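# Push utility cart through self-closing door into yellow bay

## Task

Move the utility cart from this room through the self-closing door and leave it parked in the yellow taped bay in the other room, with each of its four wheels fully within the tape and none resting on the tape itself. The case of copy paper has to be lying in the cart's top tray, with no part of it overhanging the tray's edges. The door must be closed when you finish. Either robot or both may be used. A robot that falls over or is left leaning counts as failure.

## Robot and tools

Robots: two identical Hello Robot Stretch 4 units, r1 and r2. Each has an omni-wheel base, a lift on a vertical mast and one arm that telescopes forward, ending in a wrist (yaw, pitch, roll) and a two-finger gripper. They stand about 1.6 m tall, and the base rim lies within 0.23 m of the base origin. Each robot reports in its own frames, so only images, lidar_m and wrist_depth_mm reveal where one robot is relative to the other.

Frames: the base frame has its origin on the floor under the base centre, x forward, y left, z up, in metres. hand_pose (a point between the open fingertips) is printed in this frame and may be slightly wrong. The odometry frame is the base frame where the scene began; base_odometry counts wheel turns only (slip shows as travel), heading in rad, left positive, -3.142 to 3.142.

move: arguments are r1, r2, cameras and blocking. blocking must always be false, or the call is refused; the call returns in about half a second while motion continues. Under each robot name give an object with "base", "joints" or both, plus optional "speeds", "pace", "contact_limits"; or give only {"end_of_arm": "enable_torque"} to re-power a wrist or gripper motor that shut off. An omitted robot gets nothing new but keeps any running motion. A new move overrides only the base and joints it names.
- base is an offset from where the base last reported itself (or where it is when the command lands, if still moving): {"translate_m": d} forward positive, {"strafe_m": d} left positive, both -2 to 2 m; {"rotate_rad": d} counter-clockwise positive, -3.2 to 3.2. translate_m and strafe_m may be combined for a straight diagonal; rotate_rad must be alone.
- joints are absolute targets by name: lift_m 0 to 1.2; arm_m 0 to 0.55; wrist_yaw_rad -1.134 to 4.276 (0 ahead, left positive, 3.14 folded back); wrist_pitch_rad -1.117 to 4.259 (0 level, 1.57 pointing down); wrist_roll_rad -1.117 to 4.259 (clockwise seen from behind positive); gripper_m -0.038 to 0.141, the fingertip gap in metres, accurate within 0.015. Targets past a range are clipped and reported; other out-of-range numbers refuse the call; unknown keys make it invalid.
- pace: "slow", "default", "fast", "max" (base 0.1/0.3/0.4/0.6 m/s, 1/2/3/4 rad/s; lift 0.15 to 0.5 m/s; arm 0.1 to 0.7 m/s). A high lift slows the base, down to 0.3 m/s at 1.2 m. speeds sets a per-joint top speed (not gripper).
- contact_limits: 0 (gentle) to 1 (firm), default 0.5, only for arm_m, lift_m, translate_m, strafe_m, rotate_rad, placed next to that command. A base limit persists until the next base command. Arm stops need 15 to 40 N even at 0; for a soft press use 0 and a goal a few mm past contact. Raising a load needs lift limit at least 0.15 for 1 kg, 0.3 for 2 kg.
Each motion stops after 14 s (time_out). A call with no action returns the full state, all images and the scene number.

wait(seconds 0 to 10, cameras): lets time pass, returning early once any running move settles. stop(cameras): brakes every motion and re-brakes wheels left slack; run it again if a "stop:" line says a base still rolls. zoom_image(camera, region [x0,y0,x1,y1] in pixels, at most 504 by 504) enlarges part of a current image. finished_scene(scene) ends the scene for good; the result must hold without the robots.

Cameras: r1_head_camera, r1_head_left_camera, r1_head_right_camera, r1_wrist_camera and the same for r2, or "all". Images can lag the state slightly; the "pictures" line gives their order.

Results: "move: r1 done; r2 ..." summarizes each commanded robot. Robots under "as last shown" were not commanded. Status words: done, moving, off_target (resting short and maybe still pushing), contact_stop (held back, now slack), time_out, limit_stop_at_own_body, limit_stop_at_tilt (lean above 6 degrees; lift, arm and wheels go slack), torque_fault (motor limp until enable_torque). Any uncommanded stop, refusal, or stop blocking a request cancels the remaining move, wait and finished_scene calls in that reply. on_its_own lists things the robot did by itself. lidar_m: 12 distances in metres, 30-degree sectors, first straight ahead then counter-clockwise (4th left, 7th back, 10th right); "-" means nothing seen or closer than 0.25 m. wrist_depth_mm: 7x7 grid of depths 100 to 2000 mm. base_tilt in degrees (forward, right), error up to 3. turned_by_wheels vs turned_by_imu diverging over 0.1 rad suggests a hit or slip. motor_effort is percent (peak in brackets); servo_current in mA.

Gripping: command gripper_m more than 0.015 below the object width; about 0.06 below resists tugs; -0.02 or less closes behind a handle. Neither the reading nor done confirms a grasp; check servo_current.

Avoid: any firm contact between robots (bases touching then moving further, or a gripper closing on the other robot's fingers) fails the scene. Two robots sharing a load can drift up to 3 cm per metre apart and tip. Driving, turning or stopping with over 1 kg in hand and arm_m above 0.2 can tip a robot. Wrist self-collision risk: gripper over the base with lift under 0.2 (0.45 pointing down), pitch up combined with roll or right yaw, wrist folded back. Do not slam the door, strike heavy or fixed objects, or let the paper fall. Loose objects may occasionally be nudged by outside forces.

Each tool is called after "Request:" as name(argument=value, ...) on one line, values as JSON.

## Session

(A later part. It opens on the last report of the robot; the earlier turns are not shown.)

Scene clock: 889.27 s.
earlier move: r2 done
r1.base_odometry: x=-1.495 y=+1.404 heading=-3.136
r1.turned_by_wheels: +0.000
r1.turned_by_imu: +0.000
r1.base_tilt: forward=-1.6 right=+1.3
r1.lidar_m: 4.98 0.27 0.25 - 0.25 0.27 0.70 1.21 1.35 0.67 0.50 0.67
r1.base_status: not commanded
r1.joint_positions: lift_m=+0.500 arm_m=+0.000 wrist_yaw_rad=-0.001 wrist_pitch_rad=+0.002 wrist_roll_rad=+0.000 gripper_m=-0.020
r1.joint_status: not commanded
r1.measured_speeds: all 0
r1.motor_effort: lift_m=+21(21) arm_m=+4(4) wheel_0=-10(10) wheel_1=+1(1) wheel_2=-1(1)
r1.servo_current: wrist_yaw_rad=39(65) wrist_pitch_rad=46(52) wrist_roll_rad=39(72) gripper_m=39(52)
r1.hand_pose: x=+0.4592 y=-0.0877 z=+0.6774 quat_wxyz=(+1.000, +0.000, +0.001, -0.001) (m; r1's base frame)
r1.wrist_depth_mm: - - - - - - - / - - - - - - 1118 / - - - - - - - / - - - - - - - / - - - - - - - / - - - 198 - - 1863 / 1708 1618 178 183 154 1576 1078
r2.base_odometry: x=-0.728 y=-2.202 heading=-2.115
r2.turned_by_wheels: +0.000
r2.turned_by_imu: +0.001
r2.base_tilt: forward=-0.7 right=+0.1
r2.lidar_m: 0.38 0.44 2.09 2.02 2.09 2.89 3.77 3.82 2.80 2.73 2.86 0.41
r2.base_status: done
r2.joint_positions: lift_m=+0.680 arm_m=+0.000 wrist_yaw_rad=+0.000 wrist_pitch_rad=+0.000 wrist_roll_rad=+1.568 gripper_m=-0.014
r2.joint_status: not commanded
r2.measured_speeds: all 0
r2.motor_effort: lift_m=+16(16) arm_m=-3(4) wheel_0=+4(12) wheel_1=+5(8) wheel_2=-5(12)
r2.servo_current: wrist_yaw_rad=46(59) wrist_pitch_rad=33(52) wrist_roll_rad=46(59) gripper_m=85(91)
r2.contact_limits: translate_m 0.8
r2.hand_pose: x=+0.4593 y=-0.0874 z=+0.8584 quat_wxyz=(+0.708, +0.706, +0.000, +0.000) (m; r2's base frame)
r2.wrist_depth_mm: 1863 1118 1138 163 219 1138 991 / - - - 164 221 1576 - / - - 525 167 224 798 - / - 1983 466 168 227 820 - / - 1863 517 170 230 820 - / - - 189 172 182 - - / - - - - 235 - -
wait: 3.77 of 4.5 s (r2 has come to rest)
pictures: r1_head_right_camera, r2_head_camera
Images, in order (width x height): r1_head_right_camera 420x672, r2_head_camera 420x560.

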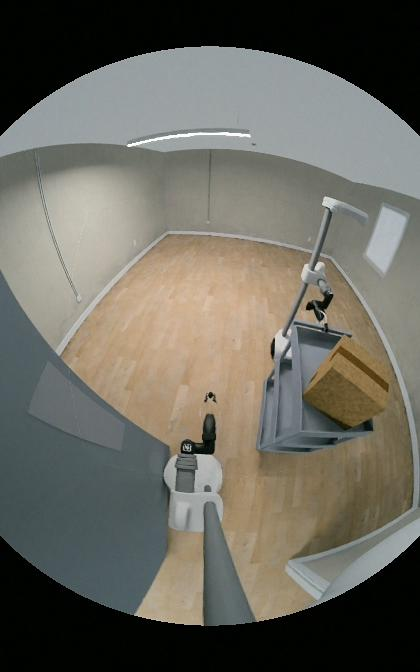

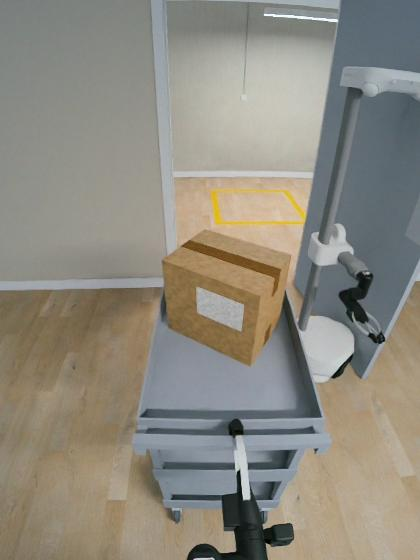

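Request:
move(blocking=false, r2={"base":{"translate_m":0.06,"strafe_m":-0.08},"pace":"slow","contact_limits":{"translate_m":0.8}}, cameras=[])

Request:
wait(seconds=3, cameras=[])

Request:
move(blocking=false, r2={"base":{"translate_m":0.3,"strafe_m":0.0},"pace":"slow","contact_limits":{"translate_m":0.8}}, cameras=[])

Request:
wait(seconds=4.5, cameras=["r2_head_camera","r1_head_right_camera"])

Scene clock: 901.90 s.
move: r2 moving
r1: as last shown
r1.base_tilt: forward=-1.6 right=+1.2
r1.lidar_m: 4.97 0.30 0.25 - 0.25 0.27 0.71 1.22 1.39 0.65 0.49 0.71
r1.servo_current: wrist_yaw_rad=39(59) wrist_pitch_rad=39(46) wrist_roll_rad=39(52) gripper_m=39(46)
r1.wrist_depth_mm: - - - - - - - / - - - - - - 1098 / - - - - - - 1138 / - - - - - - - / - - - - - - - / - - - 198 - - - / 1708 1618 178 183 154 1576 1060
r2.base_odometry: x=-0.740 y=-2.204 heading=-2.116
r2.turned_by_wheels: +0.000
r2.turned_by_imu: +0.000
r2.base_tilt: forward=-0.7 right=+0.1
r2.lidar_m: 0.39 0.43 2.12 2.03 2.13 2.91 3.78 3.83 2.83 2.71 2.85 0.44
r2.base_status: translate_m moving; strafe_m moving
r2.joint_positions: lift_m=+0.680 arm_m=+0.000 wrist_yaw_rad=+0.000 wrist_pitch_rad=+0.000 wrist_roll_rad=+1.568 gripper_m=-0.014
r2.joint_status: not commanded
r2.measured_speeds: translate_m=+0.030 strafe_m=-0.039 rotate_rad=-0.002 lift_m=+0.000 arm_m=+0.000 wrist_yaw_rad=+0.005 wrist_pitch_rad=+0.000 wrist_roll_rad=+0.000
r2.motor_effort: lift_m=+16(16) arm_m=-4(4) wheel_0=+11(12) wheel_1=-6(7) wheel_2=-9(10)
r2.servo_current: wrist_yaw_rad=46(59) wrist_pitch_rad=39(39) wrist_roll_rad=46(52) gripper_m=85(85)
r2.contact_limits: translate_m 0.8
r2.hand_pose: x=+0.4593 y=-0.0873 z=+0.8584 quat_wxyz=(+0.708, +0.706, +0.000, +0.000) (m; r2's base frame)
r2.wrist_depth_mm: 1921 1160 1098 161 218 1118 1008 / - - - 163 220 1537 - / - - 517 166 224 809 - / - 1921 462 168 227 809 - / - 544 517 170 229 831 - / - - 189 171 181 - - / - - - - 235 - -
pictures: none
No camera images: "cameras" was empty.

Scene clock: 903.67 s.
earlier move: r2 done
r1.base_odometry: x=-1.495 y=+1.404 heading=-3.136
r1.turned_by_wheels: +0.000
r1.turned_by_imu: +0.000
r1.base_tilt: forward=-1.6 right=+1.3
r1.lidar_m: 4.96 0.30 0.25 - 0.25 0.27 0.68 1.20 1.39 0.47 0.44 0.65
r1.base_status: not commanded
r1.joint_positions: lift_m=+0.500 arm_m=+0.000 wrist_yaw_rad=-0.001 wrist_pitch_rad=+0.002 wrist_roll_rad=+0.000 gripper_m=-0.020
r1.joint_status: not commanded
r1.measured_speeds: all 0
r1.motor_effort: lift_m=+21(21) arm_m=+4(4) wheel_0=-10(10) wheel_1=+1(1) wheel_2=-1(1)
r1.servo_current: wrist_yaw_rad=52(72) wrist_pitch_rad=46(52) wrist_roll_rad=39(59) gripper_m=39(52)
r1.hand_pose: x=+0.4592 y=-0.0877 z=+0.6774 quat_wxyz=(+1.000, +0.000, +0.001, -0.001) (m; r1's base frame)
r1.wrist_depth_mm: - - - - - - - / - - - - - - 991 / - - - - - - 1060 / - - - - - - - / - - - - - - - / - - - 198 - - - / 1618 1618 178 183 154 1537 1042
r2.base_odometry: x=-0.827 y=-2.212 heading=-2.115
r2.turned_by_wheels: +0.000
r2.turned_by_imu: +0.001
r2.base_tilt: forward=-0.7 right=+0.0
r2.lidar_m: 0.37 0.40 2.16 2.08 2.21 2.96 3.82 3.80 2.77 2.64 2.74 0.44
r2.base_status: done
r2.joint_positions: lift_m=+0.680 arm_m=+0.000 wrist_yaw_rad=+0.002 wrist_pitch_rad=+0.000 wrist_roll_rad=+1.568 gripper_m=-0.014
r2.joint_status: not commanded
r2.measured_speeds: all 0
r2.motor_effort: lift_m=+16(16) arm_m=-4(4) wheel_0=+8(13) wheel_1=-3(7) wheel_2=-5(10)
r2.servo_current: wrist_yaw_rad=52(59) wrist_pitch_rad=39(46) wrist_roll_rad=52(65) gripper_m=78(85)
r2.contact_limits: translate_m 0.8
r2.hand_pose: x=+0.4595 y=-0.0869 z=+0.8584 quat_wxyz=(+0.708, +0.706, +0.001, +0.001) (m; r2's base frame)
r2.wrist_depth_mm: - 1078 1098 176 236 1060 917 / - - - 177 234 1756 574 / - - 627 175 234 809 - / - 1863 469 175 235 820 - / - 1863 496 174 232 831 - / - - 191 173 182 - - / - - - - 230 - -
wait: 1.77 of 3 s (r2 has come to rest)
pictures: none
No camera images: "cameras" was empty.

Scene clock: 904.17 s.
move: r2 moving
r1: as last shown
r1.lidar_m: 4.97 0.30 0.25 - 0.25 0.27 0.70 1.22 1.38 0.46 0.44 0.61
r1.servo_current: wrist_yaw_rad=33(59) wrist_pitch_rad=39(46) wrist_roll_rad=72(72) gripper_m=39(46)
r1.wrist_depth_mm: - - - - - - - / - - - - - - 991 / - - - - - - 1008 / - - - - - - - / - - - - - - - / - - - 198 - - - / 1708 1576 179 183 154 1576 1042
r2.base_odometry: x=-0.834 y=-2.223 heading=-2.116
r2.turned_by_wheels: +0.000
r2.turned_by_imu: +0.000
r2.base_tilt: forward=-0.7 right=+0.0
r2.lidar_m: 0.36 0.38 2.20 2.09 2.20 2.98 3.83 3.75 2.74 2.64 2.75 0.44
r2.base_status: translate_m moving; strafe_m moving
r2.joint_positions: lift_m=+0.680 arm_m=+0.000 wrist_yaw_rad=+0.002 wrist_pitch_rad=+0.000 wrist_roll_rad=+1.568 gripper_m=-0.014
r2.joint_status: not commanded
r2.measured_speeds: translate_m=+0.049 strafe_m=+0.000 rotate_rad=-0.005 lift_m=+0.000 arm_m=+0.000 wrist_yaw_rad=-0.002 wrist_pitch_rad=+0.000 wrist_roll_rad=+0.000
r2.motor_effort: lift_m=+16(16) arm_m=-4(4) wheel_0=+4(12) wheel_1=+5(8) wheel_2=-11(11)
r2.servo_current: wrist_yaw_rad=52(65) wrist_pitch_rad=39(39) wrist_roll_rad=33(59) gripper_m=78(85)
r2.contact_limits: translate_m 0.8
r2.hand_pose: x=+0.4595 y=-0.0869 z=+0.8584 quat_wxyz=(+0.708, +0.706, +0.001, +0.001) (m; r2's base frame)
r2.wrist_depth_mm: - 1078 1078 180 240 1060 904 / - - - 179 237 1708 960 / - - - 177 236 798 - / - - 473 176 235 831 - / - 1863 488 174 233 820 - / - - 189 173 181 - - / - - 585 - 229 - -
pictures: none
No camera images: "cameras" was empty.

Scene clock: 907.93 s.
earlier move: r2 done
r1.base_odometry: x=-1.495 y=+1.404 heading=-3.136
r1.turned_by_wheels: +0.000
r1.turned_by_imu: +0.000
r1.base_tilt: forward=-1.6 right=+1.3
r1.lidar_m: 4.96 0.27 0.25 - 0.25 0.28 0.71 1.21 0.39 0.37 0.41 0.59
r1.base_status: not commanded
r1.joint_positions: lift_m=+0.500 arm_m=+0.000 wrist_yaw_rad=-0.001 wrist_pitch_rad=+0.002 wrist_roll_rad=+0.000 gripper_m=-0.020
r1.joint_status: not commanded
r1.measured_speeds: all 0
r1.motor_effort: lift_m=+21(21) arm_m=+4(4) wheel_0=-9(10) wheel_1=+1(1) wheel_2=-1(1)
r1.servo_current: wrist_yaw_rad=65(72) wrist_pitch_rad=46(52) wrist_roll_rad=46(78) gripper_m=46(46)
r1.hand_pose: x=+0.4592 y=-0.0877 z=+0.6774 quat_wxyz=(+1.000, +0.000, +0.001, -0.001) (m; r1's base frame)
r1.wrist_depth_mm: - - - - - - - / - - - - - - - / - - - - - - - / - - - - - - - / - - - - - - - / - - - 198 - - - / 1708 1537 178 183 154 1576 1576
r2.base_odometry: x=-0.983 y=-2.468 heading=-2.116
r2.turned_by_wheels: +0.000
r2.turned_by_imu: +0.000
r2.base_tilt: forward=-0.7 right=+0.0
r2.lidar_m: 0.38 0.39 2.15 2.09 2.20 2.97 4.17 3.81 2.77 2.63 0.78 0.44
r2.base_status: done
r2.joint_positions: lift_m=+0.680 arm_m=+0.000 wrist_yaw_rad=-0.002 wrist_pitch_rad=+0.000 wrist_roll_rad=+1.568 gripper_m=-0.014
r2.joint_status: not commanded
r2.measured_speeds: all 0
r2.motor_effort: lift_m=+16(16) arm_m=-4(4) wheel_0=+2(12) wheel_1=+3(8) wheel_2=-7(14)
r2.servo_current: wrist_yaw_rad=46(65) wrist_pitch_rad=39(46) wrist_roll_rad=46(65) gripper_m=85(91)
r2.contact_limits: translate_m 0.8
r2.hand_pose: x=+0.4591 y=-0.0881 z=+0.8584 quat_wxyz=(+0.708, +0.706, -0.001, -0.001) (m; r2's base frame)
r2.wrist_depth_mm: 831 - 809 181 241 1430 1160 / 1618 - - 179 238 1756 1160 / 1708 - - 177 236 809 - / 1708 - 473 176 234 831 - / 1618 - 488 174 231 820 - / - - 189 172 181 - - / - - 585 - 229 - -
wait: 3.77 of 4.5 s (r2 has come to rest)
pictures: r1_head_right_camera, r2_head_camera
Images, in order (width x height): r1_head_right_camera 420x672, r2_head_camera 420x560.

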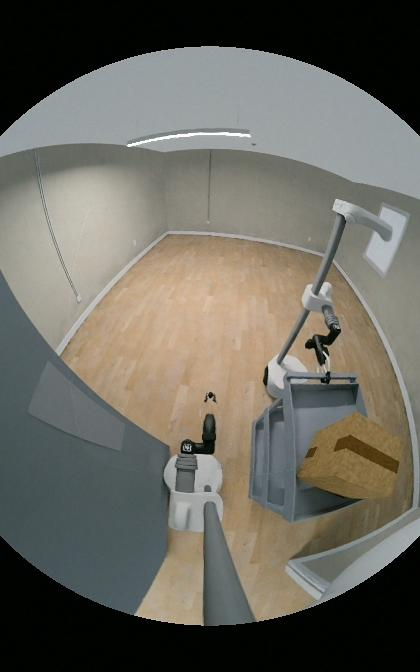

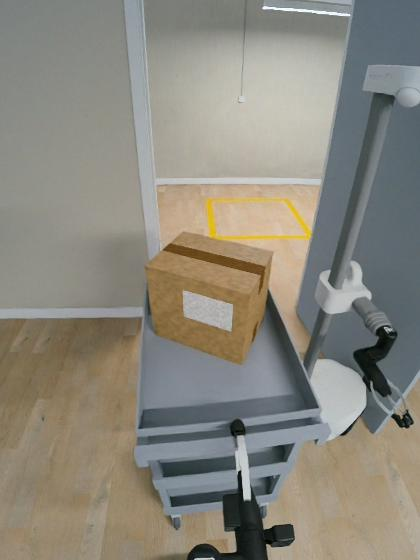

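Request:
move(blocking=false, r2={"base":{"translate_m":0.12,"strafe_m":0.1},"pace":"slow","contact_limits":{"translate_m":0.8}}, cameras=[])

Request:
wait(seconds=3, cameras=[])

Request:
move(blocking=false, r2={"base":{"translate_m":0.25,"strafe_m":0.0},"pace":"slow","contact_limits":{"translate_m":0.8}}, cameras=[])

Request:
wait(seconds=4.5, cameras=["r2_head_camera","r1_head_right_camera"])

Scene clock: 916.73 s.
move: r2 moving
r1: as last shown
r1.lidar_m: 4.98 0.28 0.25 - 0.25 0.25 0.69 1.22 0.38 0.37 0.41 0.57
r1.motor_effort: lift_m=+21(21) arm_m=+4(4) wheel_0=-10(10) wheel_1=+1(1) wheel_2=-1(1)
r1.servo_current: wrist_yaw_rad=46(72) wrist_pitch_rad=39(52) wrist_roll_rad=52(65) gripper_m=46(52)
r1.wrist_depth_mm: - - - - - - - / - - - - - - - / - - - - - - - / - - - - - - - / - - - - - - - / - - - 198 - - - / 1756 1576 178 183 154 1537 1661
r2.base_odometry: x=-0.981 y=-2.482 heading=-2.116
r2.turned_by_wheels: -0.001
r2.turned_by_imu: +0.000
r2.base_tilt: forward=-0.7 right=+0.1
r2.lidar_m: 0.39 0.38 2.18 2.10 2.17 2.93 4.20 3.77 2.78 2.65 0.81 0.43
r2.base_status: translate_m moving; strafe_m moving
r2.joint_positions: lift_m=+0.680 arm_m=+0.000 wrist_yaw_rad=-0.002 wrist_pitch_rad=+0.000 wrist_roll_rad=+1.568 gripper_m=-0.014
r2.joint_status: not commanded
r2.measured_speeds: translate_m=+0.040 strafe_m=+0.034 rotate_rad=-0.002 lift_m=+0.000 arm_m=+0.000 wrist_yaw_rad=+0.000 wrist_pitch_rad=+0.000 wrist_roll_rad=+0.000
r2.motor_effort: lift_m=+16(16) arm_m=-4(4) wheel_0=-4(8) wheel_1=+8(8) wheel_2=-13(13)
r2.servo_current: wrist_yaw_rad=52(59) wrist_pitch_rad=46(46) wrist_roll_rad=39(65) gripper_m=85(85)
r2.contact_limits: translate_m 0.8
r2.hand_pose: x=+0.4591 y=-0.0881 z=+0.8584 quat_wxyz=(+0.708, +0.706, -0.001, -0.001) (m; r2's base frame)
r2.wrist_depth_mm: 820 - 809 180 241 1430 1160 / 1708 - - 179 238 1756 1160 / 1661 - - 177 237 820 - / 1661 - 469 176 235 820 - / 1661 - 492 174 231 820 - / - - 189 172 181 820 - / - - 585 - 229 - -
pictures: none
No camera images: "cameras" was empty.

Scene clock: 919.00 s.
earlier move: r2 done
r1.base_odometry: x=-1.495 y=+1.404 heading=-3.136
r1.turned_by_wheels: +0.000
r1.turned_by_imu: +0.000
r1.base_tilt: forward=-1.6 right=+1.3
r1.lidar_m: 4.98 0.28 0.25 - 0.25 0.28 0.67 1.22 0.40 0.39 0.46 0.94
r1.base_status: not commanded
r1.joint_positions: lift_m=+0.500 arm_m=+0.000 wrist_yaw_rad=-0.001 wrist_pitch_rad=+0.002 wrist_roll_rad=+0.000 gripper_m=-0.020
r1.joint_status: not commanded
r1.measured_speeds: all 0
r1.motor_effort: lift_m=+21(21) arm_m=+4(4) wheel_0=-9(10) wheel_1=+1(1) wheel_2=-1(1)
r1.servo_current: wrist_yaw_rad=65(72) wrist_pitch_rad=39(52) wrist_roll_rad=65(65) gripper_m=39(52)
r1.hand_pose: x=+0.4592 y=-0.0877 z=+0.6774 quat_wxyz=(+1.000, +0.000, +0.001, -0.001) (m; r1's base frame)
r1.wrist_depth_mm: - - - - - - - / - - - - - - - / - - - - - - - / - - - - - - - / - - - - - - - / - - - 198 - - - / 1708 1661 179 183 154 1618 1618
r2.base_odometry: x=-0.960 y=-2.623 heading=-2.117
r2.turned_by_wheels: +0.000
r2.turned_by_imu: +0.000
r2.base_tilt: forward=-0.7 right=+0.1
r2.lidar_m: 0.39 0.42 2.08 1.98 2.09 2.83 - 3.90 2.86 2.73 0.81 0.43
r2.base_status: done
r2.joint_positions: lift_m=+0.680 arm_m=+0.000 wrist_yaw_rad=-0.003 wrist_pitch_rad=+0.000 wrist_roll_rad=+1.568 gripper_m=-0.014
r2.joint_status: not commanded
r2.measured_speeds: all 0
r2.motor_effort: lift_m=+16(16) arm_m=-3(4) wheel_0=-7(11) wheel_1=+3(9) wheel_2=-8(13)
r2.servo_current: wrist_yaw_rad=52(59) wrist_pitch_rad=39(46) wrist_roll_rad=59(65) gripper_m=78(91)
r2.contact_limits: translate_m 0.8
r2.hand_pose: x=+0.4590 y=-0.0883 z=+0.8584 quat_wxyz=(+0.708, +0.706, -0.001, -0.001) (m; r2's base frame)
r2.wrist_depth_mm: - - - 159 216 1661 1205 / - - - 162 219 809 - / - - 504 164 222 798 - / - - 469 166 225 820 - / - - 530 170 229 842 - / - - 188 171 183 - - / - - - - 236 - 521
wait: 2.27 of 3 s (r2 has come to rest)
pictures: none
No camera images: "cameras" was empty.

Scene clock: 919.50 s.
move: r2 moving
r1: as last shown
r1.lidar_m: 4.97 0.30 0.25 - 0.25 0.26 0.69 1.22 0.39 0.38 0.48 0.95
r1.motor_effort: lift_m=+21(21) arm_m=+4(4) wheel_0=-10(10) wheel_1=+1(1) wheel_2=-1(1)
r1.servo_current: wrist_yaw_rad=59(65) wrist_pitch_rad=46(46) wrist_roll_rad=52(65) gripper_m=39(52)
r1.wrist_depth_mm: - - - - - - - / - - - - - - - / - - - - - - - / - - - - - - - / - - - - - - - / - - - 198 - - - / 1756 1576 179 183 154 1537 1661
r2.base_odometry: x=-0.966 y=-2.633 heading=-2.116
r2.turned_by_wheels: +0.000
r2.turned_by_imu: +0.000
r2.base_tilt: forward=-0.7 right=+0.0
r2.lidar_m: 0.40 0.44 2.09 1.98 2.08 2.85 - 3.91 2.87 2.75 0.80 0.43
r2.base_status: translate_m moving; strafe_m moving
r2.joint_positions: lift_m=+0.680 arm_m=+0.000 wrist_yaw_rad=-0.003 wrist_pitch_rad=+0.000 wrist_roll_rad=+1.568 gripper_m=-0.014
r2.joint_status: not commanded
r2.measured_speeds: translate_m=+0.048 strafe_m=+0.000 rotate_rad=+0.000 lift_m=+0.000 arm_m=+0.000 wrist_yaw_rad=+0.000 wrist_pitch_rad=+0.000 wrist_roll_rad=+0.000
r2.motor_effort: lift_m=+16(16) arm_m=-4(4) wheel_0=+7(7) wheel_1=+7(7) wheel_2=-10(13)
r2.servo_current: wrist_yaw_rad=46(59) wrist_pitch_rad=33(39) wrist_roll_rad=52(59) gripper_m=78(91)
r2.contact_limits: translate_m 0.8
r2.hand_pose: x=+0.4590 y=-0.0883 z=+0.8584 quat_wxyz=(+0.708, +0.706, -0.001, -0.001) (m; r2's base frame)
r2.wrist_depth_mm: - - - 158 213 1661 1229 / - - - 159 216 750 - / - - 500 163 220 809 - / - - 462 165 224 809 - / - - 530 168 228 842 - / - - 189 172 182 - - / - - - - 236 - 512
pictures: none
No camera images: "cameras" was empty.

Scene clock: 922.77 s.
earlier move: r2 done
r1.base_odometry: x=-1.495 y=+1.404 heading=-3.136
r1.turned_by_wheels: +0.000
r1.turned_by_imu: +0.000
r1.base_tilt: forward=-1.6 right=+1.3
r1.lidar_m: 4.99 0.28 0.25 - 0.25 0.28 0.70 0.50 0.43 0.41 0.49 4.56
r1.base_status: not commanded
r1.joint_positions: lift_m=+0.500 arm_m=+0.000 wrist_yaw_rad=-0.001 wrist_pitch_rad=+0.002 wrist_roll_rad=+0.000 gripper_m=-0.020
r1.joint_status: not commanded
r1.measured_speeds: all 0
r1.motor_effort: lift_m=+21(21) arm_m=+4(4) wheel_0=-10(10) wheel_1=+1(1) wheel_2=-1(1)
r1.servo_current: wrist_yaw_rad=46(65) wrist_pitch_rad=46(52) wrist_roll_rad=39(65) gripper_m=39(52)
r1.hand_pose: x=+0.4592 y=-0.0877 z=+0.6774 quat_wxyz=(+1.000, +0.000, +0.001, -0.001) (m; r1's base frame)
r1.wrist_depth_mm: - - - - - - - / - - - - - - - / - - - - - - - / - - - - - - - / - - - - - - - / - - - 198 - - - / 1708 1618 179 183 154 1576 1661
r2.base_odometry: x=-1.089 y=-2.836 heading=-2.116
r2.turned_by_wheels: +0.000
r2.turned_by_imu: +0.001
r2.base_tilt: forward=-0.7 right=+0.1
r2.lidar_m: 0.39 0.44 2.06 2.00 2.08 2.84 - 3.92 2.87 0.74 0.72 0.41
r2.base_status: done
r2.joint_positions: lift_m=+0.680 arm_m=+0.000 wrist_yaw_rad=+0.000 wrist_pitch_rad=+0.000 wrist_roll_rad=+1.568 gripper_m=-0.014
r2.joint_status: not commanded
r2.measured_speeds: all 0
r2.motor_effort: lift_m=+16(16) arm_m=-4(4) wheel_0=+6(12) wheel_1=+6(8) wheel_2=-6(13)
r2.servo_current: wrist_yaw_rad=46(59) wrist_pitch_rad=46(46) wrist_roll_rad=39(59) gripper_m=78(91)
r2.contact_limits: translate_m 0.8
r2.hand_pose: x=+0.4593 y=-0.0876 z=+0.8584 quat_wxyz=(+0.708, +0.706, +0.000, +0.000) (m; r2's base frame)
r2.wrist_depth_mm: - - - 153 208 1618 1205 / - - 615 155 213 - - / - - 480 160 217 - - / - - 473 163 223 820 - / - - 539 168 228 - - / - - 189 171 181 - - / - - - - 238 - 504
wait: 3.27 of 4.5 s (r2 has come to rest)
pictures: r1_head_right_camera, r2_head_camera
Images, in order (width x height): r1_head_right_camera 420x672, r2_head_camera 420x560.

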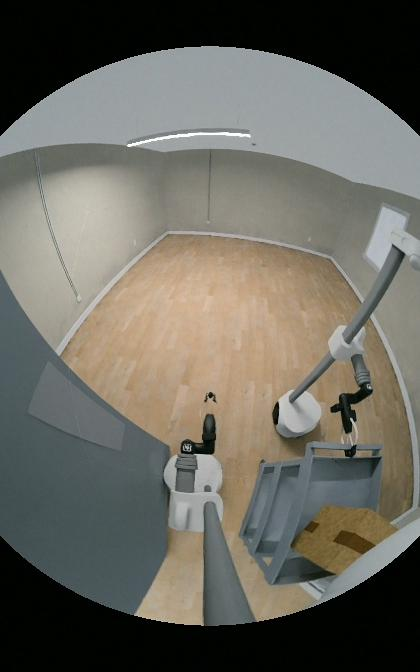

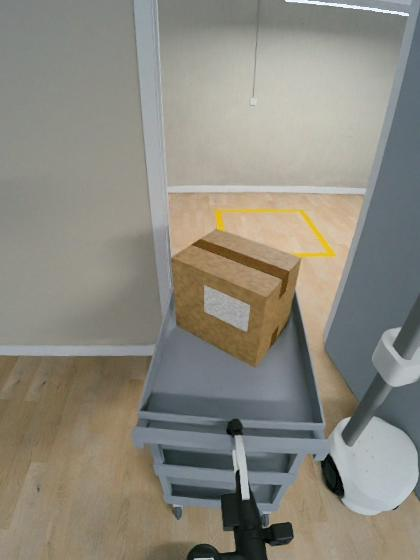

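Request:
move(blocking=false, r2={"base":{"translate_m":0.3,"strafe_m":-0.03},"pace":"slow","contact_limits":{"translate_m":0.7}}, cameras=[])

Request:
wait(seconds=4.5, cameras=["r2_head_camera","r1_head_right_camera","r2_head_left_camera"])

Scene clock: 937.23 s.
move: r2 moving
r1: as last shown
r1.lidar_m: 4.98 0.30 0.25 - 0.25 0.26 0.67 0.50 0.43 0.43 0.53 4.61
r1.servo_current: wrist_yaw_rad=39(52) wrist_pitch_rad=46(46) wrist_roll_rad=39(52) gripper_m=39(46)
r1.wrist_depth_mm: - - - - - - - / - - - - - - - / - - - - - - - / - - - - - - - / - - - - - - - / - - - 198 - - - / 1618 1537 179 183 154 1576 1661
r2.base_odometry: x=-1.097 y=-2.846 heading=-2.116
r2.turned_by_wheels: +0.000
r2.turned_by_imu: +0.001
r2.base_tilt: forward=-0.7 right=+0.1
r2.lidar_m: 0.39 0.46 2.02 2.01 2.10 2.87 - 3.91 2.87 0.72 0.71 0.42
r2.base_status: translate_m moving; strafe_m moving
r2.joint_positions: lift_m=+0.680 arm_m=+0.000 wrist_yaw_rad=+0.000 wrist_pitch_rad=+0.000 wrist_roll_rad=+1.568 gripper_m=-0.014
r2.joint_status: not commanded
r2.measured_speeds: translate_m=+0.049 strafe_m=-0.005 rotate_rad=-0.002 lift_m=+0.000 arm_m=+0.000 wrist_yaw_rad=+0.000 wrist_pitch_rad=+0.000 wrist_roll_rad=+0.000
r2.motor_effort: lift_m=+16(16) arm_m=-3(4) wheel_0=+10(13) wheel_1=+5(7) wheel_2=-11(12)
r2.servo_current: wrist_yaw_rad=46(52) wrist_pitch_rad=39(46) wrist_roll_rad=39(59) gripper_m=78(85)
r2.contact_limits: translate_m 0.7
r2.hand_pose: x=+0.4593 y=-0.0876 z=+0.8584 quat_wxyz=(+0.708, +0.706, +0.000, +0.000) (m; r2's base frame)
r2.wrist_depth_mm: - - - 152 208 1661 1229 / - - - 155 213 741 - / - - 480 159 216 - - / - - 473 163 222 820 - / - - 549 167 229 831 - / - - 189 171 182 - - / - - - - 238 - 504
pictures: none
No camera images: "cameras" was empty.

Scene clock: 941.03 s.
earlier move: r2 done
r1.base_odometry: x=-1.495 y=+1.404 heading=-3.136
r1.turned_by_wheels: +0.000
r1.turned_by_imu: +0.000
r1.base_tilt: forward=-1.6 right=+1.3
r1.lidar_m: 4.98 0.29 0.25 - 0.25 0.28 0.69 0.53 0.44 0.57 0.60 4.58
r1.base_status: not commanded
r1.joint_positions: lift_m=+0.500 arm_m=+0.000 wrist_yaw_rad=-0.001 wrist_pitch_rad=+0.002 wrist_roll_rad=+0.000 gripper_m=-0.020
r1.joint_status: not commanded
r1.measured_speeds: all 0
r1.motor_effort: lift_m=+21(21) arm_m=+4(4) wheel_0=-10(10) wheel_1=+1(1) wheel_2=-1(1)
r1.servo_current: wrist_yaw_rad=59(72) wrist_pitch_rad=39(52) wrist_roll_rad=52(72) gripper_m=39(52)
r1.hand_pose: x=+0.4592 y=-0.0877 z=+0.6774 quat_wxyz=(+1.000, +0.000, +0.001, -0.001) (m; r1's base frame)
r1.wrist_depth_mm: - - - - - - - / - - - - - - - / - - - - - - - / - - - - - - - / - - - - - - - / - - - 198 - - - / 1661 1618 178 183 154 1537 1661
r2.base_odometry: x=-1.270 y=-3.077 heading=-2.116
r2.turned_by_wheels: +0.000
r2.turned_by_imu: +0.002
r2.base_tilt: forward=-0.7 right=+0.0
r2.lidar_m: 0.39 0.45 1.63 2.02 2.12 2.90 - 3.88 2.81 0.62 0.56 0.43
r2.base_status: done
r2.joint_positions: lift_m=+0.680 arm_m=+0.000 wrist_yaw_rad=+0.000 wrist_pitch_rad=+0.000 wrist_roll_rad=+1.568 gripper_m=-0.014
r2.joint_status: not commanded
r2.measured_speeds: all 0
r2.motor_effort: lift_m=+16(16) arm_m=-4(4) wheel_0=+7(14) wheel_1=+4(8) wheel_2=-6(12)
r2.servo_current: wrist_yaw_rad=52(65) wrist_pitch_rad=39(46) wrist_roll_rad=52(65) gripper_m=72(91)
r2.contact_limits: translate_m 0.7
r2.hand_pose: x=+0.4593 y=-0.0874 z=+0.8584 quat_wxyz=(+0.708, +0.706, +0.000, +0.000) (m; r2's base frame)
r2.wrist_depth_mm: - - - 156 212 1618 1205 / - - - 158 216 750 - / - - 500 162 220 - - / - - 473 165 224 809 - / - - 530 168 229 831 - / - - 188 171 182 - - / - - - - 236 - 508
wait: 3.80 of 4.5 s (r2 has come to rest)
pictures: r1_head_right_camera, r2_head_camera, r2_head_left_camera
Images, in order (width x height): r1_head_right_camera 420x672, r2_head_camera 420x560, r2_head_left_camera 420x672.

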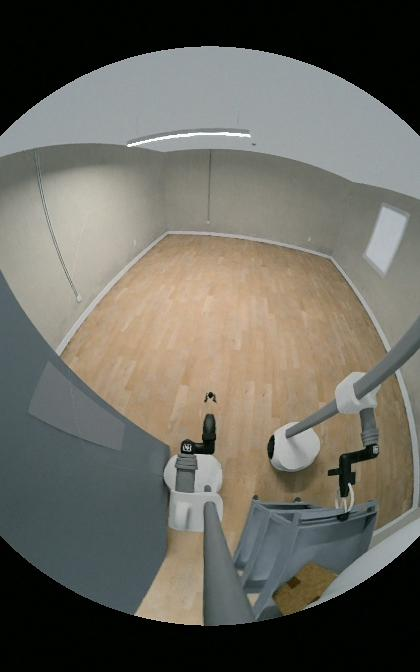

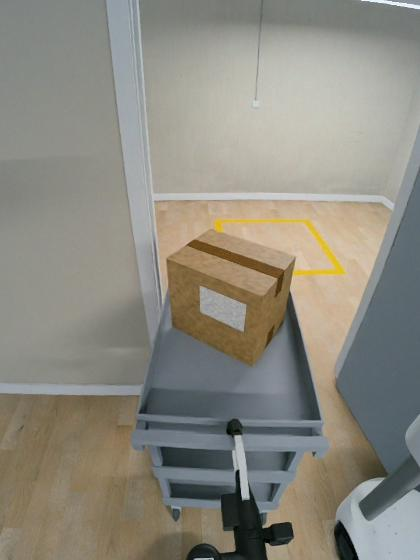

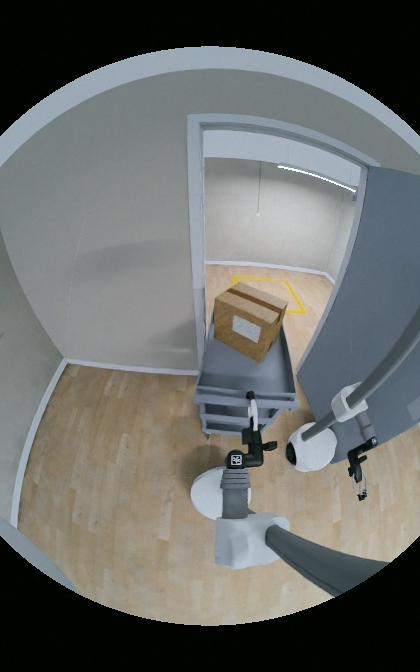

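Request:
move(blocking=false, r2={"base":{"translate_m":0.4,"strafe_m":0.0},"pace":"slow","contact_limits":{"translate_m":0.7}}, cameras=[])

Request:
wait(seconds=5.5, cameras=["r2_head_camera","r1_head_right_camera","r2_head_left_camera"])

Scene clock: 957.60 s.
move: r2 moving
r1: as last shown
r1.lidar_m: 4.97 0.29 0.25 - 0.25 0.27 0.70 0.52 0.45 0.57 0.59 4.59
r1.motor_effort: lift_m=+21(21) arm_m=+4(4) wheel_0=-9(10) wheel_1=+1(1) wheel_2=-1(1)
r1.servo_current: wrist_yaw_rad=52(65) wrist_pitch_rad=46(52) wrist_roll_rad=39(59) gripper_m=39(46)
r1.wrist_depth_mm: - - - - - - - / - - - - - - - / - - - - - - - / - - - - - - - / - - - - - - - / - - - 198 - - - / 1661 1618 178 183 154 1576 1618
r2.base_odometry: x=-1.276 y=-3.088 heading=-2.115
r2.turned_by_wheels: +0.000
r2.turned_by_imu: +0.001
r2.base_tilt: forward=-0.7 right=+0.0
r2.lidar_m: 0.40 0.44 1.59 2.02 2.10 2.91 - 3.84 2.83 0.60 0.59 0.44
r2.base_status: translate_m moving; strafe_m moving
r2.joint_positions: lift_m=+0.680 arm_m=+0.000 wrist_yaw_rad=+0.000 wrist_pitch_rad=+0.000 wrist_roll_rad=+1.568 gripper_m=-0.014
r2.joint_status: not commanded
r2.measured_speeds: translate_m=+0.048 strafe_m=+0.000 rotate_rad=-0.001 lift_m=+0.000 arm_m=+0.000 wrist_yaw_rad=+0.000 wrist_pitch_rad=+0.000 wrist_roll_rad=+0.000
r2.motor_effort: lift_m=+16(16) arm_m=-4(4) wheel_0=+8(11) wheel_1=+6(7) wheel_2=-10(12)
r2.servo_current: wrist_yaw_rad=65(65) wrist_pitch_rad=39(46) wrist_roll_rad=46(59) gripper_m=85(85)
r2.contact_limits: translate_m 0.7
r2.hand_pose: x=+0.4593 y=-0.0874 z=+0.8584 quat_wxyz=(+0.708, +0.706, +0.000, +0.000) (m; r2's base frame)
r2.wrist_depth_mm: - - - 156 212 1618 1205 / - - - 159 216 732 - / - - 500 162 220 - - / - - 469 165 224 831 - / - - 530 168 229 831 - / - - 187 171 182 - - / - - - - 236 - 521
pictures: none
No camera images: "cameras" was empty.

Scene clock: 962.37 s.
earlier move: r2 done
r1.base_odometry: x=-1.495 y=+1.404 heading=-3.136
r1.turned_by_wheels: +0.000
r1.turned_by_imu: +0.000
r1.base_tilt: forward=-1.6 right=+1.3
r1.lidar_m: 4.95 0.29 0.25 - 0.25 0.26 0.70 0.65 0.52 0.52 3.03 4.58
r1.base_status: not commanded
r1.joint_positions: lift_m=+0.500 arm_m=+0.000 wrist_yaw_rad=-0.001 wrist_pitch_rad=+0.002 wrist_roll_rad=+0.000 gripper_m=-0.020
r1.joint_status: not commanded
r1.measured_speeds: all 0
r1.motor_effort: lift_m=+21(21) arm_m=+4(4) wheel_0=-10(10) wheel_1=+1(1) wheel_2=-1(1)
r1.servo_current: wrist_yaw_rad=52(65) wrist_pitch_rad=39(52) wrist_roll_rad=33(72) gripper_m=39(46)
r1.hand_pose: x=+0.4592 y=-0.0877 z=+0.6774 quat_wxyz=(+1.000, +0.000, +0.001, -0.001) (m; r1's base frame)
r1.wrist_depth_mm: - - - - - - - / - - - - - - - / - - - - - - - / - - - - - - - / - - - - - - - / - - - 198 - - - / 1661 1661 179 183 154 1537 1661
r2.base_odometry: x=-1.477 y=-3.419 heading=-2.116
r2.turned_by_wheels: +0.000
r2.turned_by_imu: +0.000
r2.base_tilt: forward=-0.7 right=+0.1
r2.lidar_m: 0.39 0.43 1.04 2.03 2.11 2.88 - 3.88 0.58 0.53 0.91 0.40
r2.base_status: done
r2.joint_positions: lift_m=+0.680 arm_m=+0.000 wrist_yaw_rad=-0.001 wrist_pitch_rad=+0.000 wrist_roll_rad=+1.568 gripper_m=-0.014
r2.joint_status: not commanded
r2.measured_speeds: all 0
r2.motor_effort: lift_m=+16(16) arm_m=-3(4) wheel_0=+1(11) wheel_1=+5(8) wheel_2=-7(12)
r2.servo_current: wrist_yaw_rad=46(65) wrist_pitch_rad=39(52) wrist_roll_rad=59(59) gripper_m=85(91)
r2.contact_limits: translate_m 0.7
r2.hand_pose: x=+0.4592 y=-0.0878 z=+0.8584 quat_wxyz=(+0.708, +0.706, -0.001, +0.000) (m; r2's base frame)
r2.wrist_depth_mm: - - - 158 214 1661 1205 / - - - 161 219 768 - / - - 504 163 222 798 - / - - 469 166 225 831 - / - - 525 169 229 842 - / - - 190 172 183 - - / - - - - 236 - 525
wait: 4.77 of 5.5 s (r2 has come to rest)
pictures: r1_head_right_camera, r2_head_camera, r2_head_left_camera
Images, in order (width x height): r1_head_right_camera 420x672, r2_head_camera 420x560, r2_head_left_camera 420x672.

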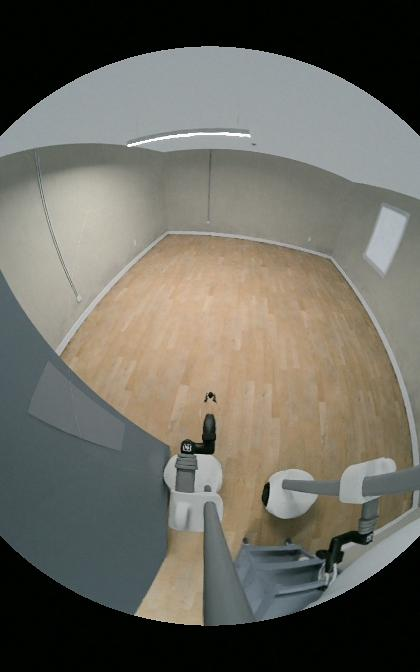

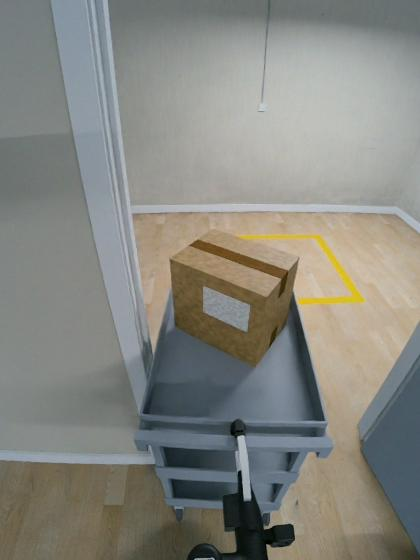

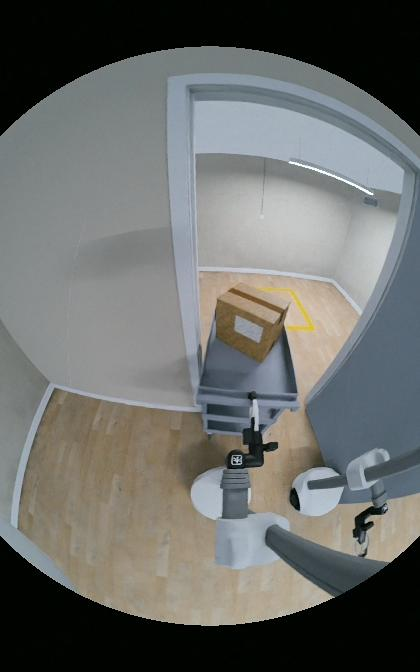

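Request:
move(blocking=false, r2={"base":{"translate_m":0.15,"strafe_m":-0.06},"pace":"slow","contact_limits":{"translate_m":0.7}}, cameras=[])

Request:
wait(seconds=3, cameras=["r2_head_camera"])

Request:
move(blocking=false, r2={"base":{"translate_m":0.2,"strafe_m":-0.01},"pace":"slow","contact_limits":{"translate_m":0.7}}, cameras=[])

Request:
wait(seconds=3.5, cameras=["r2_head_camera","r2_head_left_camera","r1_head_right_camera"])

Scene clock: 990.37 s.
move: r2 moving
r1: as last shown
r1.lidar_m: 4.97 0.29 0.25 - 0.25 0.26 0.68 0.65 0.53 0.54 3.01 4.57
r1.motor_effort: lift_m=+21(21) arm_m=+4(4) wheel_0=-9(10) wheel_1=+1(1) wheel_2=-1(1)
r1.servo_current: wrist_yaw_rad=46(59) wrist_pitch_rad=46(52) wrist_roll_rad=59(59) gripper_m=46(46)
r1.wrist_depth_mm: - - - - - - - / - - - - - - - / - - - - - - - / - - - - - - - / - - - - - - - / - - - 198 - - - / 1661 1661 178 183 154 1576 1618
r2.base_odometry: x=-1.488 y=-3.427 heading=-2.116
r2.turned_by_wheels: +0.000
r2.turned_by_imu: +0.001
r2.base_tilt: forward=-0.6 right=+0.0
r2.lidar_m: 0.40 0.43 1.04 2.03 2.12 2.89 - 3.86 0.56 0.53 0.89 0.41
r2.base_status: translate_m moving; strafe_m moving
r2.joint_positions: lift_m=+0.680 arm_m=+0.000 wrist_yaw_rad=-0.001 wrist_pitch_rad=+0.000 wrist_roll_rad=+1.568 gripper_m=-0.014
r2.joint_status: not commanded
r2.measured_speeds: translate_m=+0.050 strafe_m=-0.020 rotate_rad=+0.003 lift_m=+0.000 arm_m=+0.000 wrist_yaw_rad=+0.000 wrist_pitch_rad=+0.000 wrist_roll_rad=+0.000
r2.motor_effort: lift_m=+16(16) arm_m=-3(4) wheel_0=+7(7) wheel_1=+6(7) wheel_2=-11(13)
r2.servo_current: wrist_yaw_rad=52(59) wrist_pitch_rad=39(46) wrist_roll_rad=52(52) gripper_m=85(91)
r2.contact_limits: translate_m 0.7
r2.hand_pose: x=+0.4592 y=-0.0878 z=+0.8584 quat_wxyz=(+0.708, +0.706, -0.001, +0.000) (m; r2's base frame)
r2.wrist_depth_mm: - - - 158 213 1618 1205 / - - - 160 217 768 - / - - 508 163 221 - - / - - 466 166 226 820 - / - - 530 168 229 831 - / - - 190 172 181 - - / - - - - 236 - 525
pictures: none
No camera images: "cameras" was empty.

Scene clock: 992.70 s.
earlier move: r2 done
r1.base_odometry: x=-1.495 y=+1.404 heading=-3.136
r1.turned_by_wheels: +0.000
r1.turned_by_imu: +0.000
r1.base_tilt: forward=-1.6 right=+1.3
r1.lidar_m: 4.97 0.31 0.25 - 0.25 0.25 0.66 0.69 0.50 0.54 3.04 4.55
r1.base_status: not commanded
r1.joint_positions: lift_m=+0.500 arm_m=+0.000 wrist_yaw_rad=-0.001 wrist_pitch_rad=+0.002 wrist_roll_rad=+0.000 gripper_m=-0.020
r1.joint_status: not commanded
r1.measured_speeds: all 0
r1.motor_effort: lift_m=+21(21) arm_m=+4(4) wheel_0=-10(10) wheel_1=+1(1) wheel_2=-1(1)
r1.servo_current: wrist_yaw_rad=52(65) wrist_pitch_rad=39(52) wrist_roll_rad=39(65) gripper_m=39(46)
r1.hand_pose: x=+0.4592 y=-0.0877 z=+0.6774 quat_wxyz=(+1.000, +0.000, +0.001, -0.001) (m; r1's base frame)
r1.wrist_depth_mm: - - - - - - - / - - - - - - - / - - - - - - - / - - - - - - - / - - - - - - - / - - - 198 - - - / 1661 1618 178 183 154 1537 1618
r2.base_odometry: x=-1.606 y=-3.516 heading=-2.115
r2.turned_by_wheels: +0.000
r2.turned_by_imu: +0.001
r2.base_tilt: forward=-0.7 right=+0.0
r2.lidar_m: 0.38 0.41 0.82 2.08 2.17 2.99 - 0.87 0.49 0.53 0.84 0.43
r2.base_status: done
r2.joint_positions: lift_m=+0.680 arm_m=+0.000 wrist_yaw_rad=+0.002 wrist_pitch_rad=+0.000 wrist_roll_rad=+1.568 gripper_m=-0.014
r2.joint_status: not commanded
r2.measured_speeds: all 0
r2.motor_effort: lift_m=+16(16) arm_m=-4(4) wheel_0=+7(14) wheel_1=+4(7) wheel_2=-5(13)
r2.servo_current: wrist_yaw_rad=46(59) wrist_pitch_rad=39(46) wrist_roll_rad=52(59) gripper_m=78(91)
r2.contact_limits: translate_m 0.7
r2.hand_pose: x=+0.4594 y=-0.0869 z=+0.8584 quat_wxyz=(+0.708, +0.706, +0.001, +0.001) (m; r2's base frame)
r2.wrist_depth_mm: - - - 164 222 1618 1205 / - - - 167 223 1618 - / - - 544 168 226 820 - / - - 469 169 228 831 - / - - 508 171 230 831 - / - - 189 172 181 - - / - - - - 233 - -
wait: 2.33 of 3 s (r2 has come to rest)
pictures: r2_head_camera
Images, in order (width x height): r2_head_camera 420x560.

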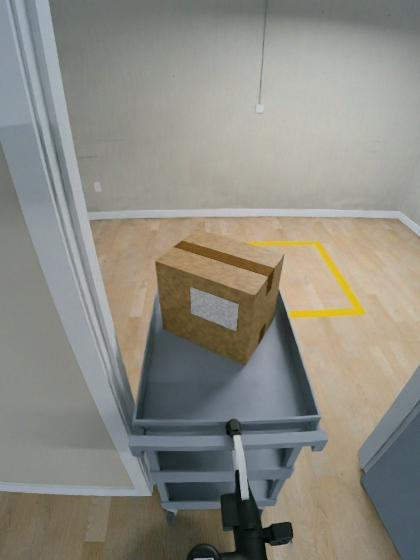

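Scene clock: 993.20 s.
move: r2 moving
r1: as last shown
r1.lidar_m: 4.98 0.30 0.25 - 0.25 0.27 0.68 0.69 0.51 0.55 3.05 4.53
r1.motor_effort: lift_m=+21(21) arm_m=+4(4) wheel_0=-9(10) wheel_1=+1(1) wheel_2=+0(1)
r1.servo_current: wrist_yaw_rad=39(59) wrist_pitch_rad=39(39) wrist_roll_rad=46(72) gripper_m=39(46)
r1.wrist_depth_mm: - - - - - - - / - - - - - - - / - - - - - - - / - - - - - - - / - - - - - - - / - - - 198 - - - / 1708 1576 178 183 154 1537 1618
r2.base_odometry: x=-1.613 y=-3.526 heading=-2.115
r2.turned_by_wheels: +0.000
r2.turned_by_imu: +0.000
r2.base_tilt: forward=-0.7 right=+0.1
r2.lidar_m: 0.40 0.39 0.80 2.09 2.20 3.01 - 0.88 0.51 0.50 0.81 0.43
r2.base_status: translate_m moving; strafe_m moving
r2.joint_positions: lift_m=+0.680 arm_m=+0.000 wrist_yaw_rad=+0.002 wrist_pitch_rad=+0.000 wrist_roll_rad=+1.568 gripper_m=-0.014
r2.joint_status: not commanded
r2.measured_speeds: translate_m=+0.048 strafe_m=-0.002 rotate_rad=-0.001 lift_m=+0.000 arm_m=+0.000 wrist_yaw_rad=+0.000 wrist_pitch_rad=+0.000 wrist_roll_rad=+0.000
r2.motor_effort: lift_m=+16(16) arm_m=-3(4) wheel_0=+6(10) wheel_1=+6(7) wheel_2=-11(11)
r2.servo_current: wrist_yaw_rad=52(65) wrist_pitch_rad=39(46) wrist_roll_rad=65(65) gripper_m=85(91)
r2.contact_limits: translate_m 0.7
r2.hand_pose: x=+0.4594 y=-0.0869 z=+0.8584 quat_wxyz=(+0.708, +0.706, +0.001, +0.001) (m; r2's base frame)
r2.wrist_depth_mm: - - - 166 224 1618 1229 / - - - 167 225 1576 - / - - 554 168 227 809 - / - - 469 169 229 831 - / - - 508 171 229 831 - / - - 189 172 181 - - / - - - - 234 - -
pictures: none
No camera images: "cameras" was empty.

Scene clock: 995.97 s.
earlier move: r2 done
r1.base_odometry: x=-1.495 y=+1.404 heading=-3.136
r1.turned_by_wheels: +0.000
r1.turned_by_imu: +0.000
r1.base_tilt: forward=-1.6 right=+1.3
r1.lidar_m: 4.98 0.29 0.25 - 0.25 0.26 0.71 0.62 0.60 2.78 3.04 4.59
r1.base_status: not commanded
r1.joint_positions: lift_m=+0.500 arm_m=+0.000 wrist_yaw_rad=-0.001 wrist_pitch_rad=+0.002 wrist_roll_rad=+0.000 gripper_m=-0.020
r1.joint_status: not commanded
r1.measured_speeds: all 0
r1.motor_effort: lift_m=+21(21) arm_m=+4(4) wheel_0=-10(11) wheel_1=+1(1) wheel_2=-1(1)
r1.servo_current: wrist_yaw_rad=65(65) wrist_pitch_rad=33(52) wrist_roll_rad=65(72) gripper_m=46(52)
r1.hand_pose: x=+0.4592 y=-0.0877 z=+0.6774 quat_wxyz=(+1.000, +0.000, +0.001, -0.001) (m; r1's base frame)
r1.wrist_depth_mm: - - - - - - - / - - - - - - - / - - - - - - - / - - - - - - - / - - - - - - - / - - - 198 - - - / 1708 1618 179 184 154 1537 1708
r2.base_odometry: x=-1.718 y=-3.681 heading=-2.115
r2.turned_by_wheels: +0.000
r2.turned_by_imu: -0.001
r2.base_tilt: forward=-0.7 right=+0.1
r2.lidar_m: 0.40 0.40 0.53 1.51 2.19 3.03 - 0.71 0.55 0.77 0.76 0.42
r2.base_status: done
r2.joint_positions: lift_m=+0.680 arm_m=+0.000 wrist_yaw_rad=-0.002 wrist_pitch_rad=+0.000 wrist_roll_rad=+1.568 gripper_m=-0.014
r2.joint_status: not commanded
r2.measured_speeds: all 0
r2.motor_effort: lift_m=+16(16) arm_m=-3(4) wheel_0=+1(12) wheel_1=+3(7) wheel_2=-7(14)
r2.servo_current: wrist_yaw_rad=46(65) wrist_pitch_rad=39(52) wrist_roll_rad=46(65) gripper_m=85(91)
r2.contact_limits: translate_m 0.7
r2.hand_pose: x=+0.4591 y=-0.0879 z=+0.8584 quat_wxyz=(+0.708, +0.706, -0.001, -0.001) (m; r2's base frame)
r2.wrist_depth_mm: - - - 171 229 1808 1229 / - - - 171 230 1661 - / - - 591 172 229 798 - / - - 462 172 230 820 - / - - 500 172 231 820 - / - - 189 172 182 - - / - - - - 231 - -
wait: 2.77 of 3.5 s (r2 has come to rest)
pictures: r1_head_right_camera, r2_head_camera, r2_head_left_camera
Images, in order (width x height): r1_head_right_camera 420x672, r2_head_camera 420x560, r2_head_left_camera 420x672.

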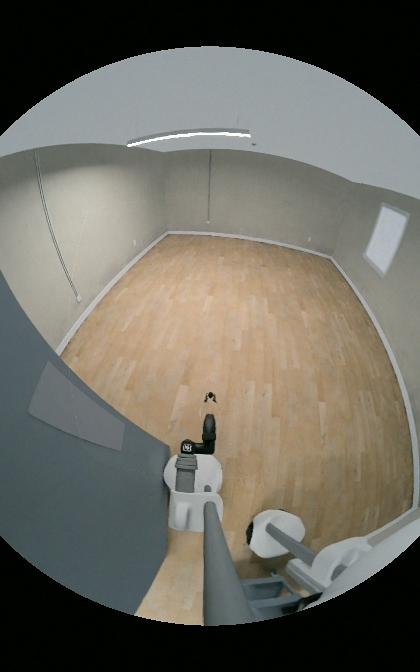

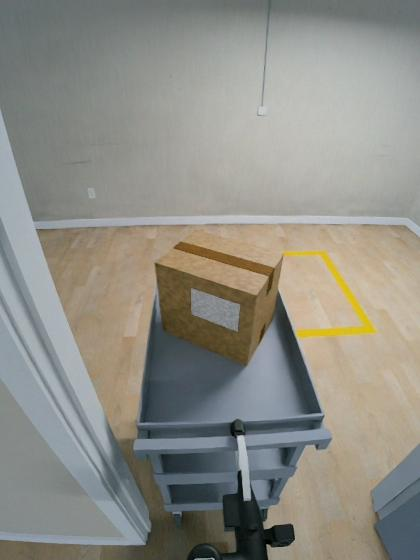

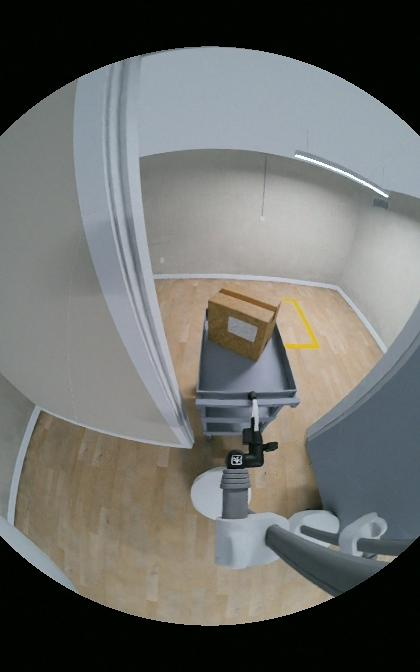

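Request:
move(blocking=false, r2={"base":{"translate_m":0.3,"strafe_m":0.015},"pace":"slow","contact_limits":{"translate_m":0.7}}, cameras=[])

Request:
wait(seconds=4.5, cameras=["r2_head_camera","r2_head_left_camera"])

Scene clock: 1026.27 s.
move: r2 moving
r1: as last shown
r1.base_tilt: forward=-1.5 right=+1.3
r1.lidar_m: 4.96 0.29 0.25 - 0.25 0.26 0.69 0.61 0.61 2.77 3.02 4.57
r1.motor_effort: lift_m=+21(21) arm_m=+4(4) wheel_0=-10(10) wheel_1=+1(1) wheel_2=-1(1)
r1.servo_current: wrist_yaw_rad=52(52) wrist_pitch_rad=39(59) wrist_roll_rad=52(65) gripper_m=46(46)
r1.wrist_depth_mm: - - - - - - - / - - - - - - - / - - - - - - - / - - - - - - - / - - - - - - - / - - - 199 - - - / 1661 1576 178 183 154 1537 1708
r2.base_odometry: x=-1.724 y=-3.692 heading=-2.116
r2.turned_by_wheels: +0.000
r2.turned_by_imu: +0.000
r2.base_tilt: forward=-0.7 right=+0.0
r2.lidar_m: 0.40 0.39 0.52 1.42 2.19 2.99 - 0.71 0.59 0.77 0.78 0.43
r2.base_status: translate_m moving; strafe_m moving
r2.joint_positions: lift_m=+0.680 arm_m=+0.000 wrist_yaw_rad=-0.002 wrist_pitch_rad=+0.000 wrist_roll_rad=+1.568 gripper_m=-0.014
r2.joint_status: not commanded
r2.measured_speeds: translate_m=+0.049 strafe_m=+0.002 rotate_rad=+0.000 lift_m=+0.000 arm_m=+0.000 wrist_yaw_rad=+0.000 wrist_pitch_rad=+0.000 wrist_roll_rad=+0.000
r2.motor_effort: lift_m=+16(16) arm_m=-3(4) wheel_0=+8(8) wheel_1=+6(7) wheel_2=-13(13)
r2.servo_current: wrist_yaw_rad=46(59) wrist_pitch_rad=33(46) wrist_roll_rad=52(59) gripper_m=72(85)
r2.contact_limits: translate_m 0.7
r2.hand_pose: x=+0.4591 y=-0.0879 z=+0.8584 quat_wxyz=(+0.708, +0.706, -0.001, -0.001) (m; r2's base frame)
r2.wrist_depth_mm: - - - 171 229 1756 1229 / - - - 172 230 1661 - / - - 585 172 229 798 - / - - 466 172 231 820 - / - - 500 172 231 820 - / - - 189 172 181 - - / - - - - 230 - -
pictures: none
No camera images: "cameras" was empty.

Scene clock: 1030.07 s.
earlier move: r2 done
r1.base_odometry: x=-1.495 y=+1.404 heading=-3.136
r1.turned_by_wheels: +0.000
r1.turned_by_imu: +0.000
r1.base_tilt: forward=-1.6 right=+1.3
r1.lidar_m: 4.98 0.30 0.25 - 0.25 0.25 0.69 0.79 0.91 2.78 3.02 4.59
r1.base_status: not commanded
r1.joint_positions: lift_m=+0.500 arm_m=+0.000 wrist_yaw_rad=-0.001 wrist_pitch_rad=+0.002 wrist_roll_rad=+0.000 gripper_m=-0.020
r1.joint_status: not commanded
r1.measured_speeds: all 0
r1.motor_effort: lift_m=+21(21) arm_m=+4(4) wheel_0=-10(10) wheel_1=+1(1) wheel_2=-1(1)
r1.servo_current: wrist_yaw_rad=59(72) wrist_pitch_rad=39(59) wrist_roll_rad=52(72) gripper_m=39(52)
r1.hand_pose: x=+0.4592 y=-0.0877 z=+0.6774 quat_wxyz=(+1.000, +0.000, +0.001, -0.001) (m; r1's base frame)
r1.wrist_depth_mm: - - - - - - - / - - - - - - - / - - - - - - - / - - - - - - - / - - - - - - - / - - - 198 - - - / 1661 1618 178 183 154 1576 1661
r2.base_odometry: x=-1.861 y=-3.945 heading=-2.116
r2.turned_by_wheels: +0.000
r2.turned_by_imu: +0.000
r2.base_tilt: forward=-0.7 right=+0.1
r2.lidar_m: 0.40 0.42 0.25 0.27 2.18 2.98 - 0.78 0.78 0.75 2.79 0.44
r2.base_status: done
r2.joint_positions: lift_m=+0.680 arm_m=+0.000 wrist_yaw_rad=-0.002 wrist_pitch_rad=+0.000 wrist_roll_rad=+1.568 gripper_m=-0.014
r2.joint_status: not commanded
r2.measured_speeds: all 0
r2.motor_effort: lift_m=+16(16) arm_m=-3(4) wheel_0=+2(10) wheel_1=+5(7) wheel_2=-9(13)
r2.servo_current: wrist_yaw_rad=46(65) wrist_pitch_rad=39(52) wrist_roll_rad=52(59) gripper_m=72(85)
r2.contact_limits: translate_m 0.7
r2.hand_pose: x=+0.4591 y=-0.0880 z=+0.8584 quat_wxyz=(+0.708, +0.706, -0.001, -0.001) (m; r2's base frame)
r2.wrist_depth_mm: - - - 167 224 1661 1205 / - - - 168 225 1661 - / - - 554 168 227 831 - / - - 466 169 229 820 - / - - 508 171 230 820 - / - - 190 172 182 - - / - - - - 233 - -
wait: 3.80 of 4.5 s (r2 has come to rest)
pictures: r2_head_camera, r2_head_left_camera
Images, in order (width x height): r2_head_camera 420x560, r2_head_left_camera 420x672.

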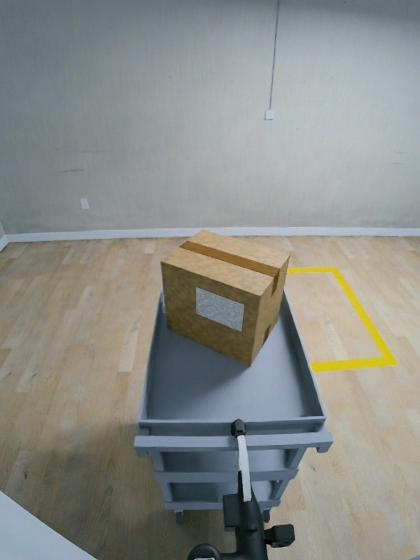

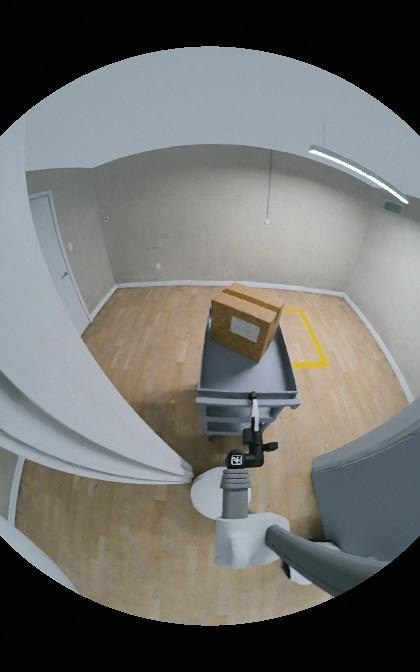

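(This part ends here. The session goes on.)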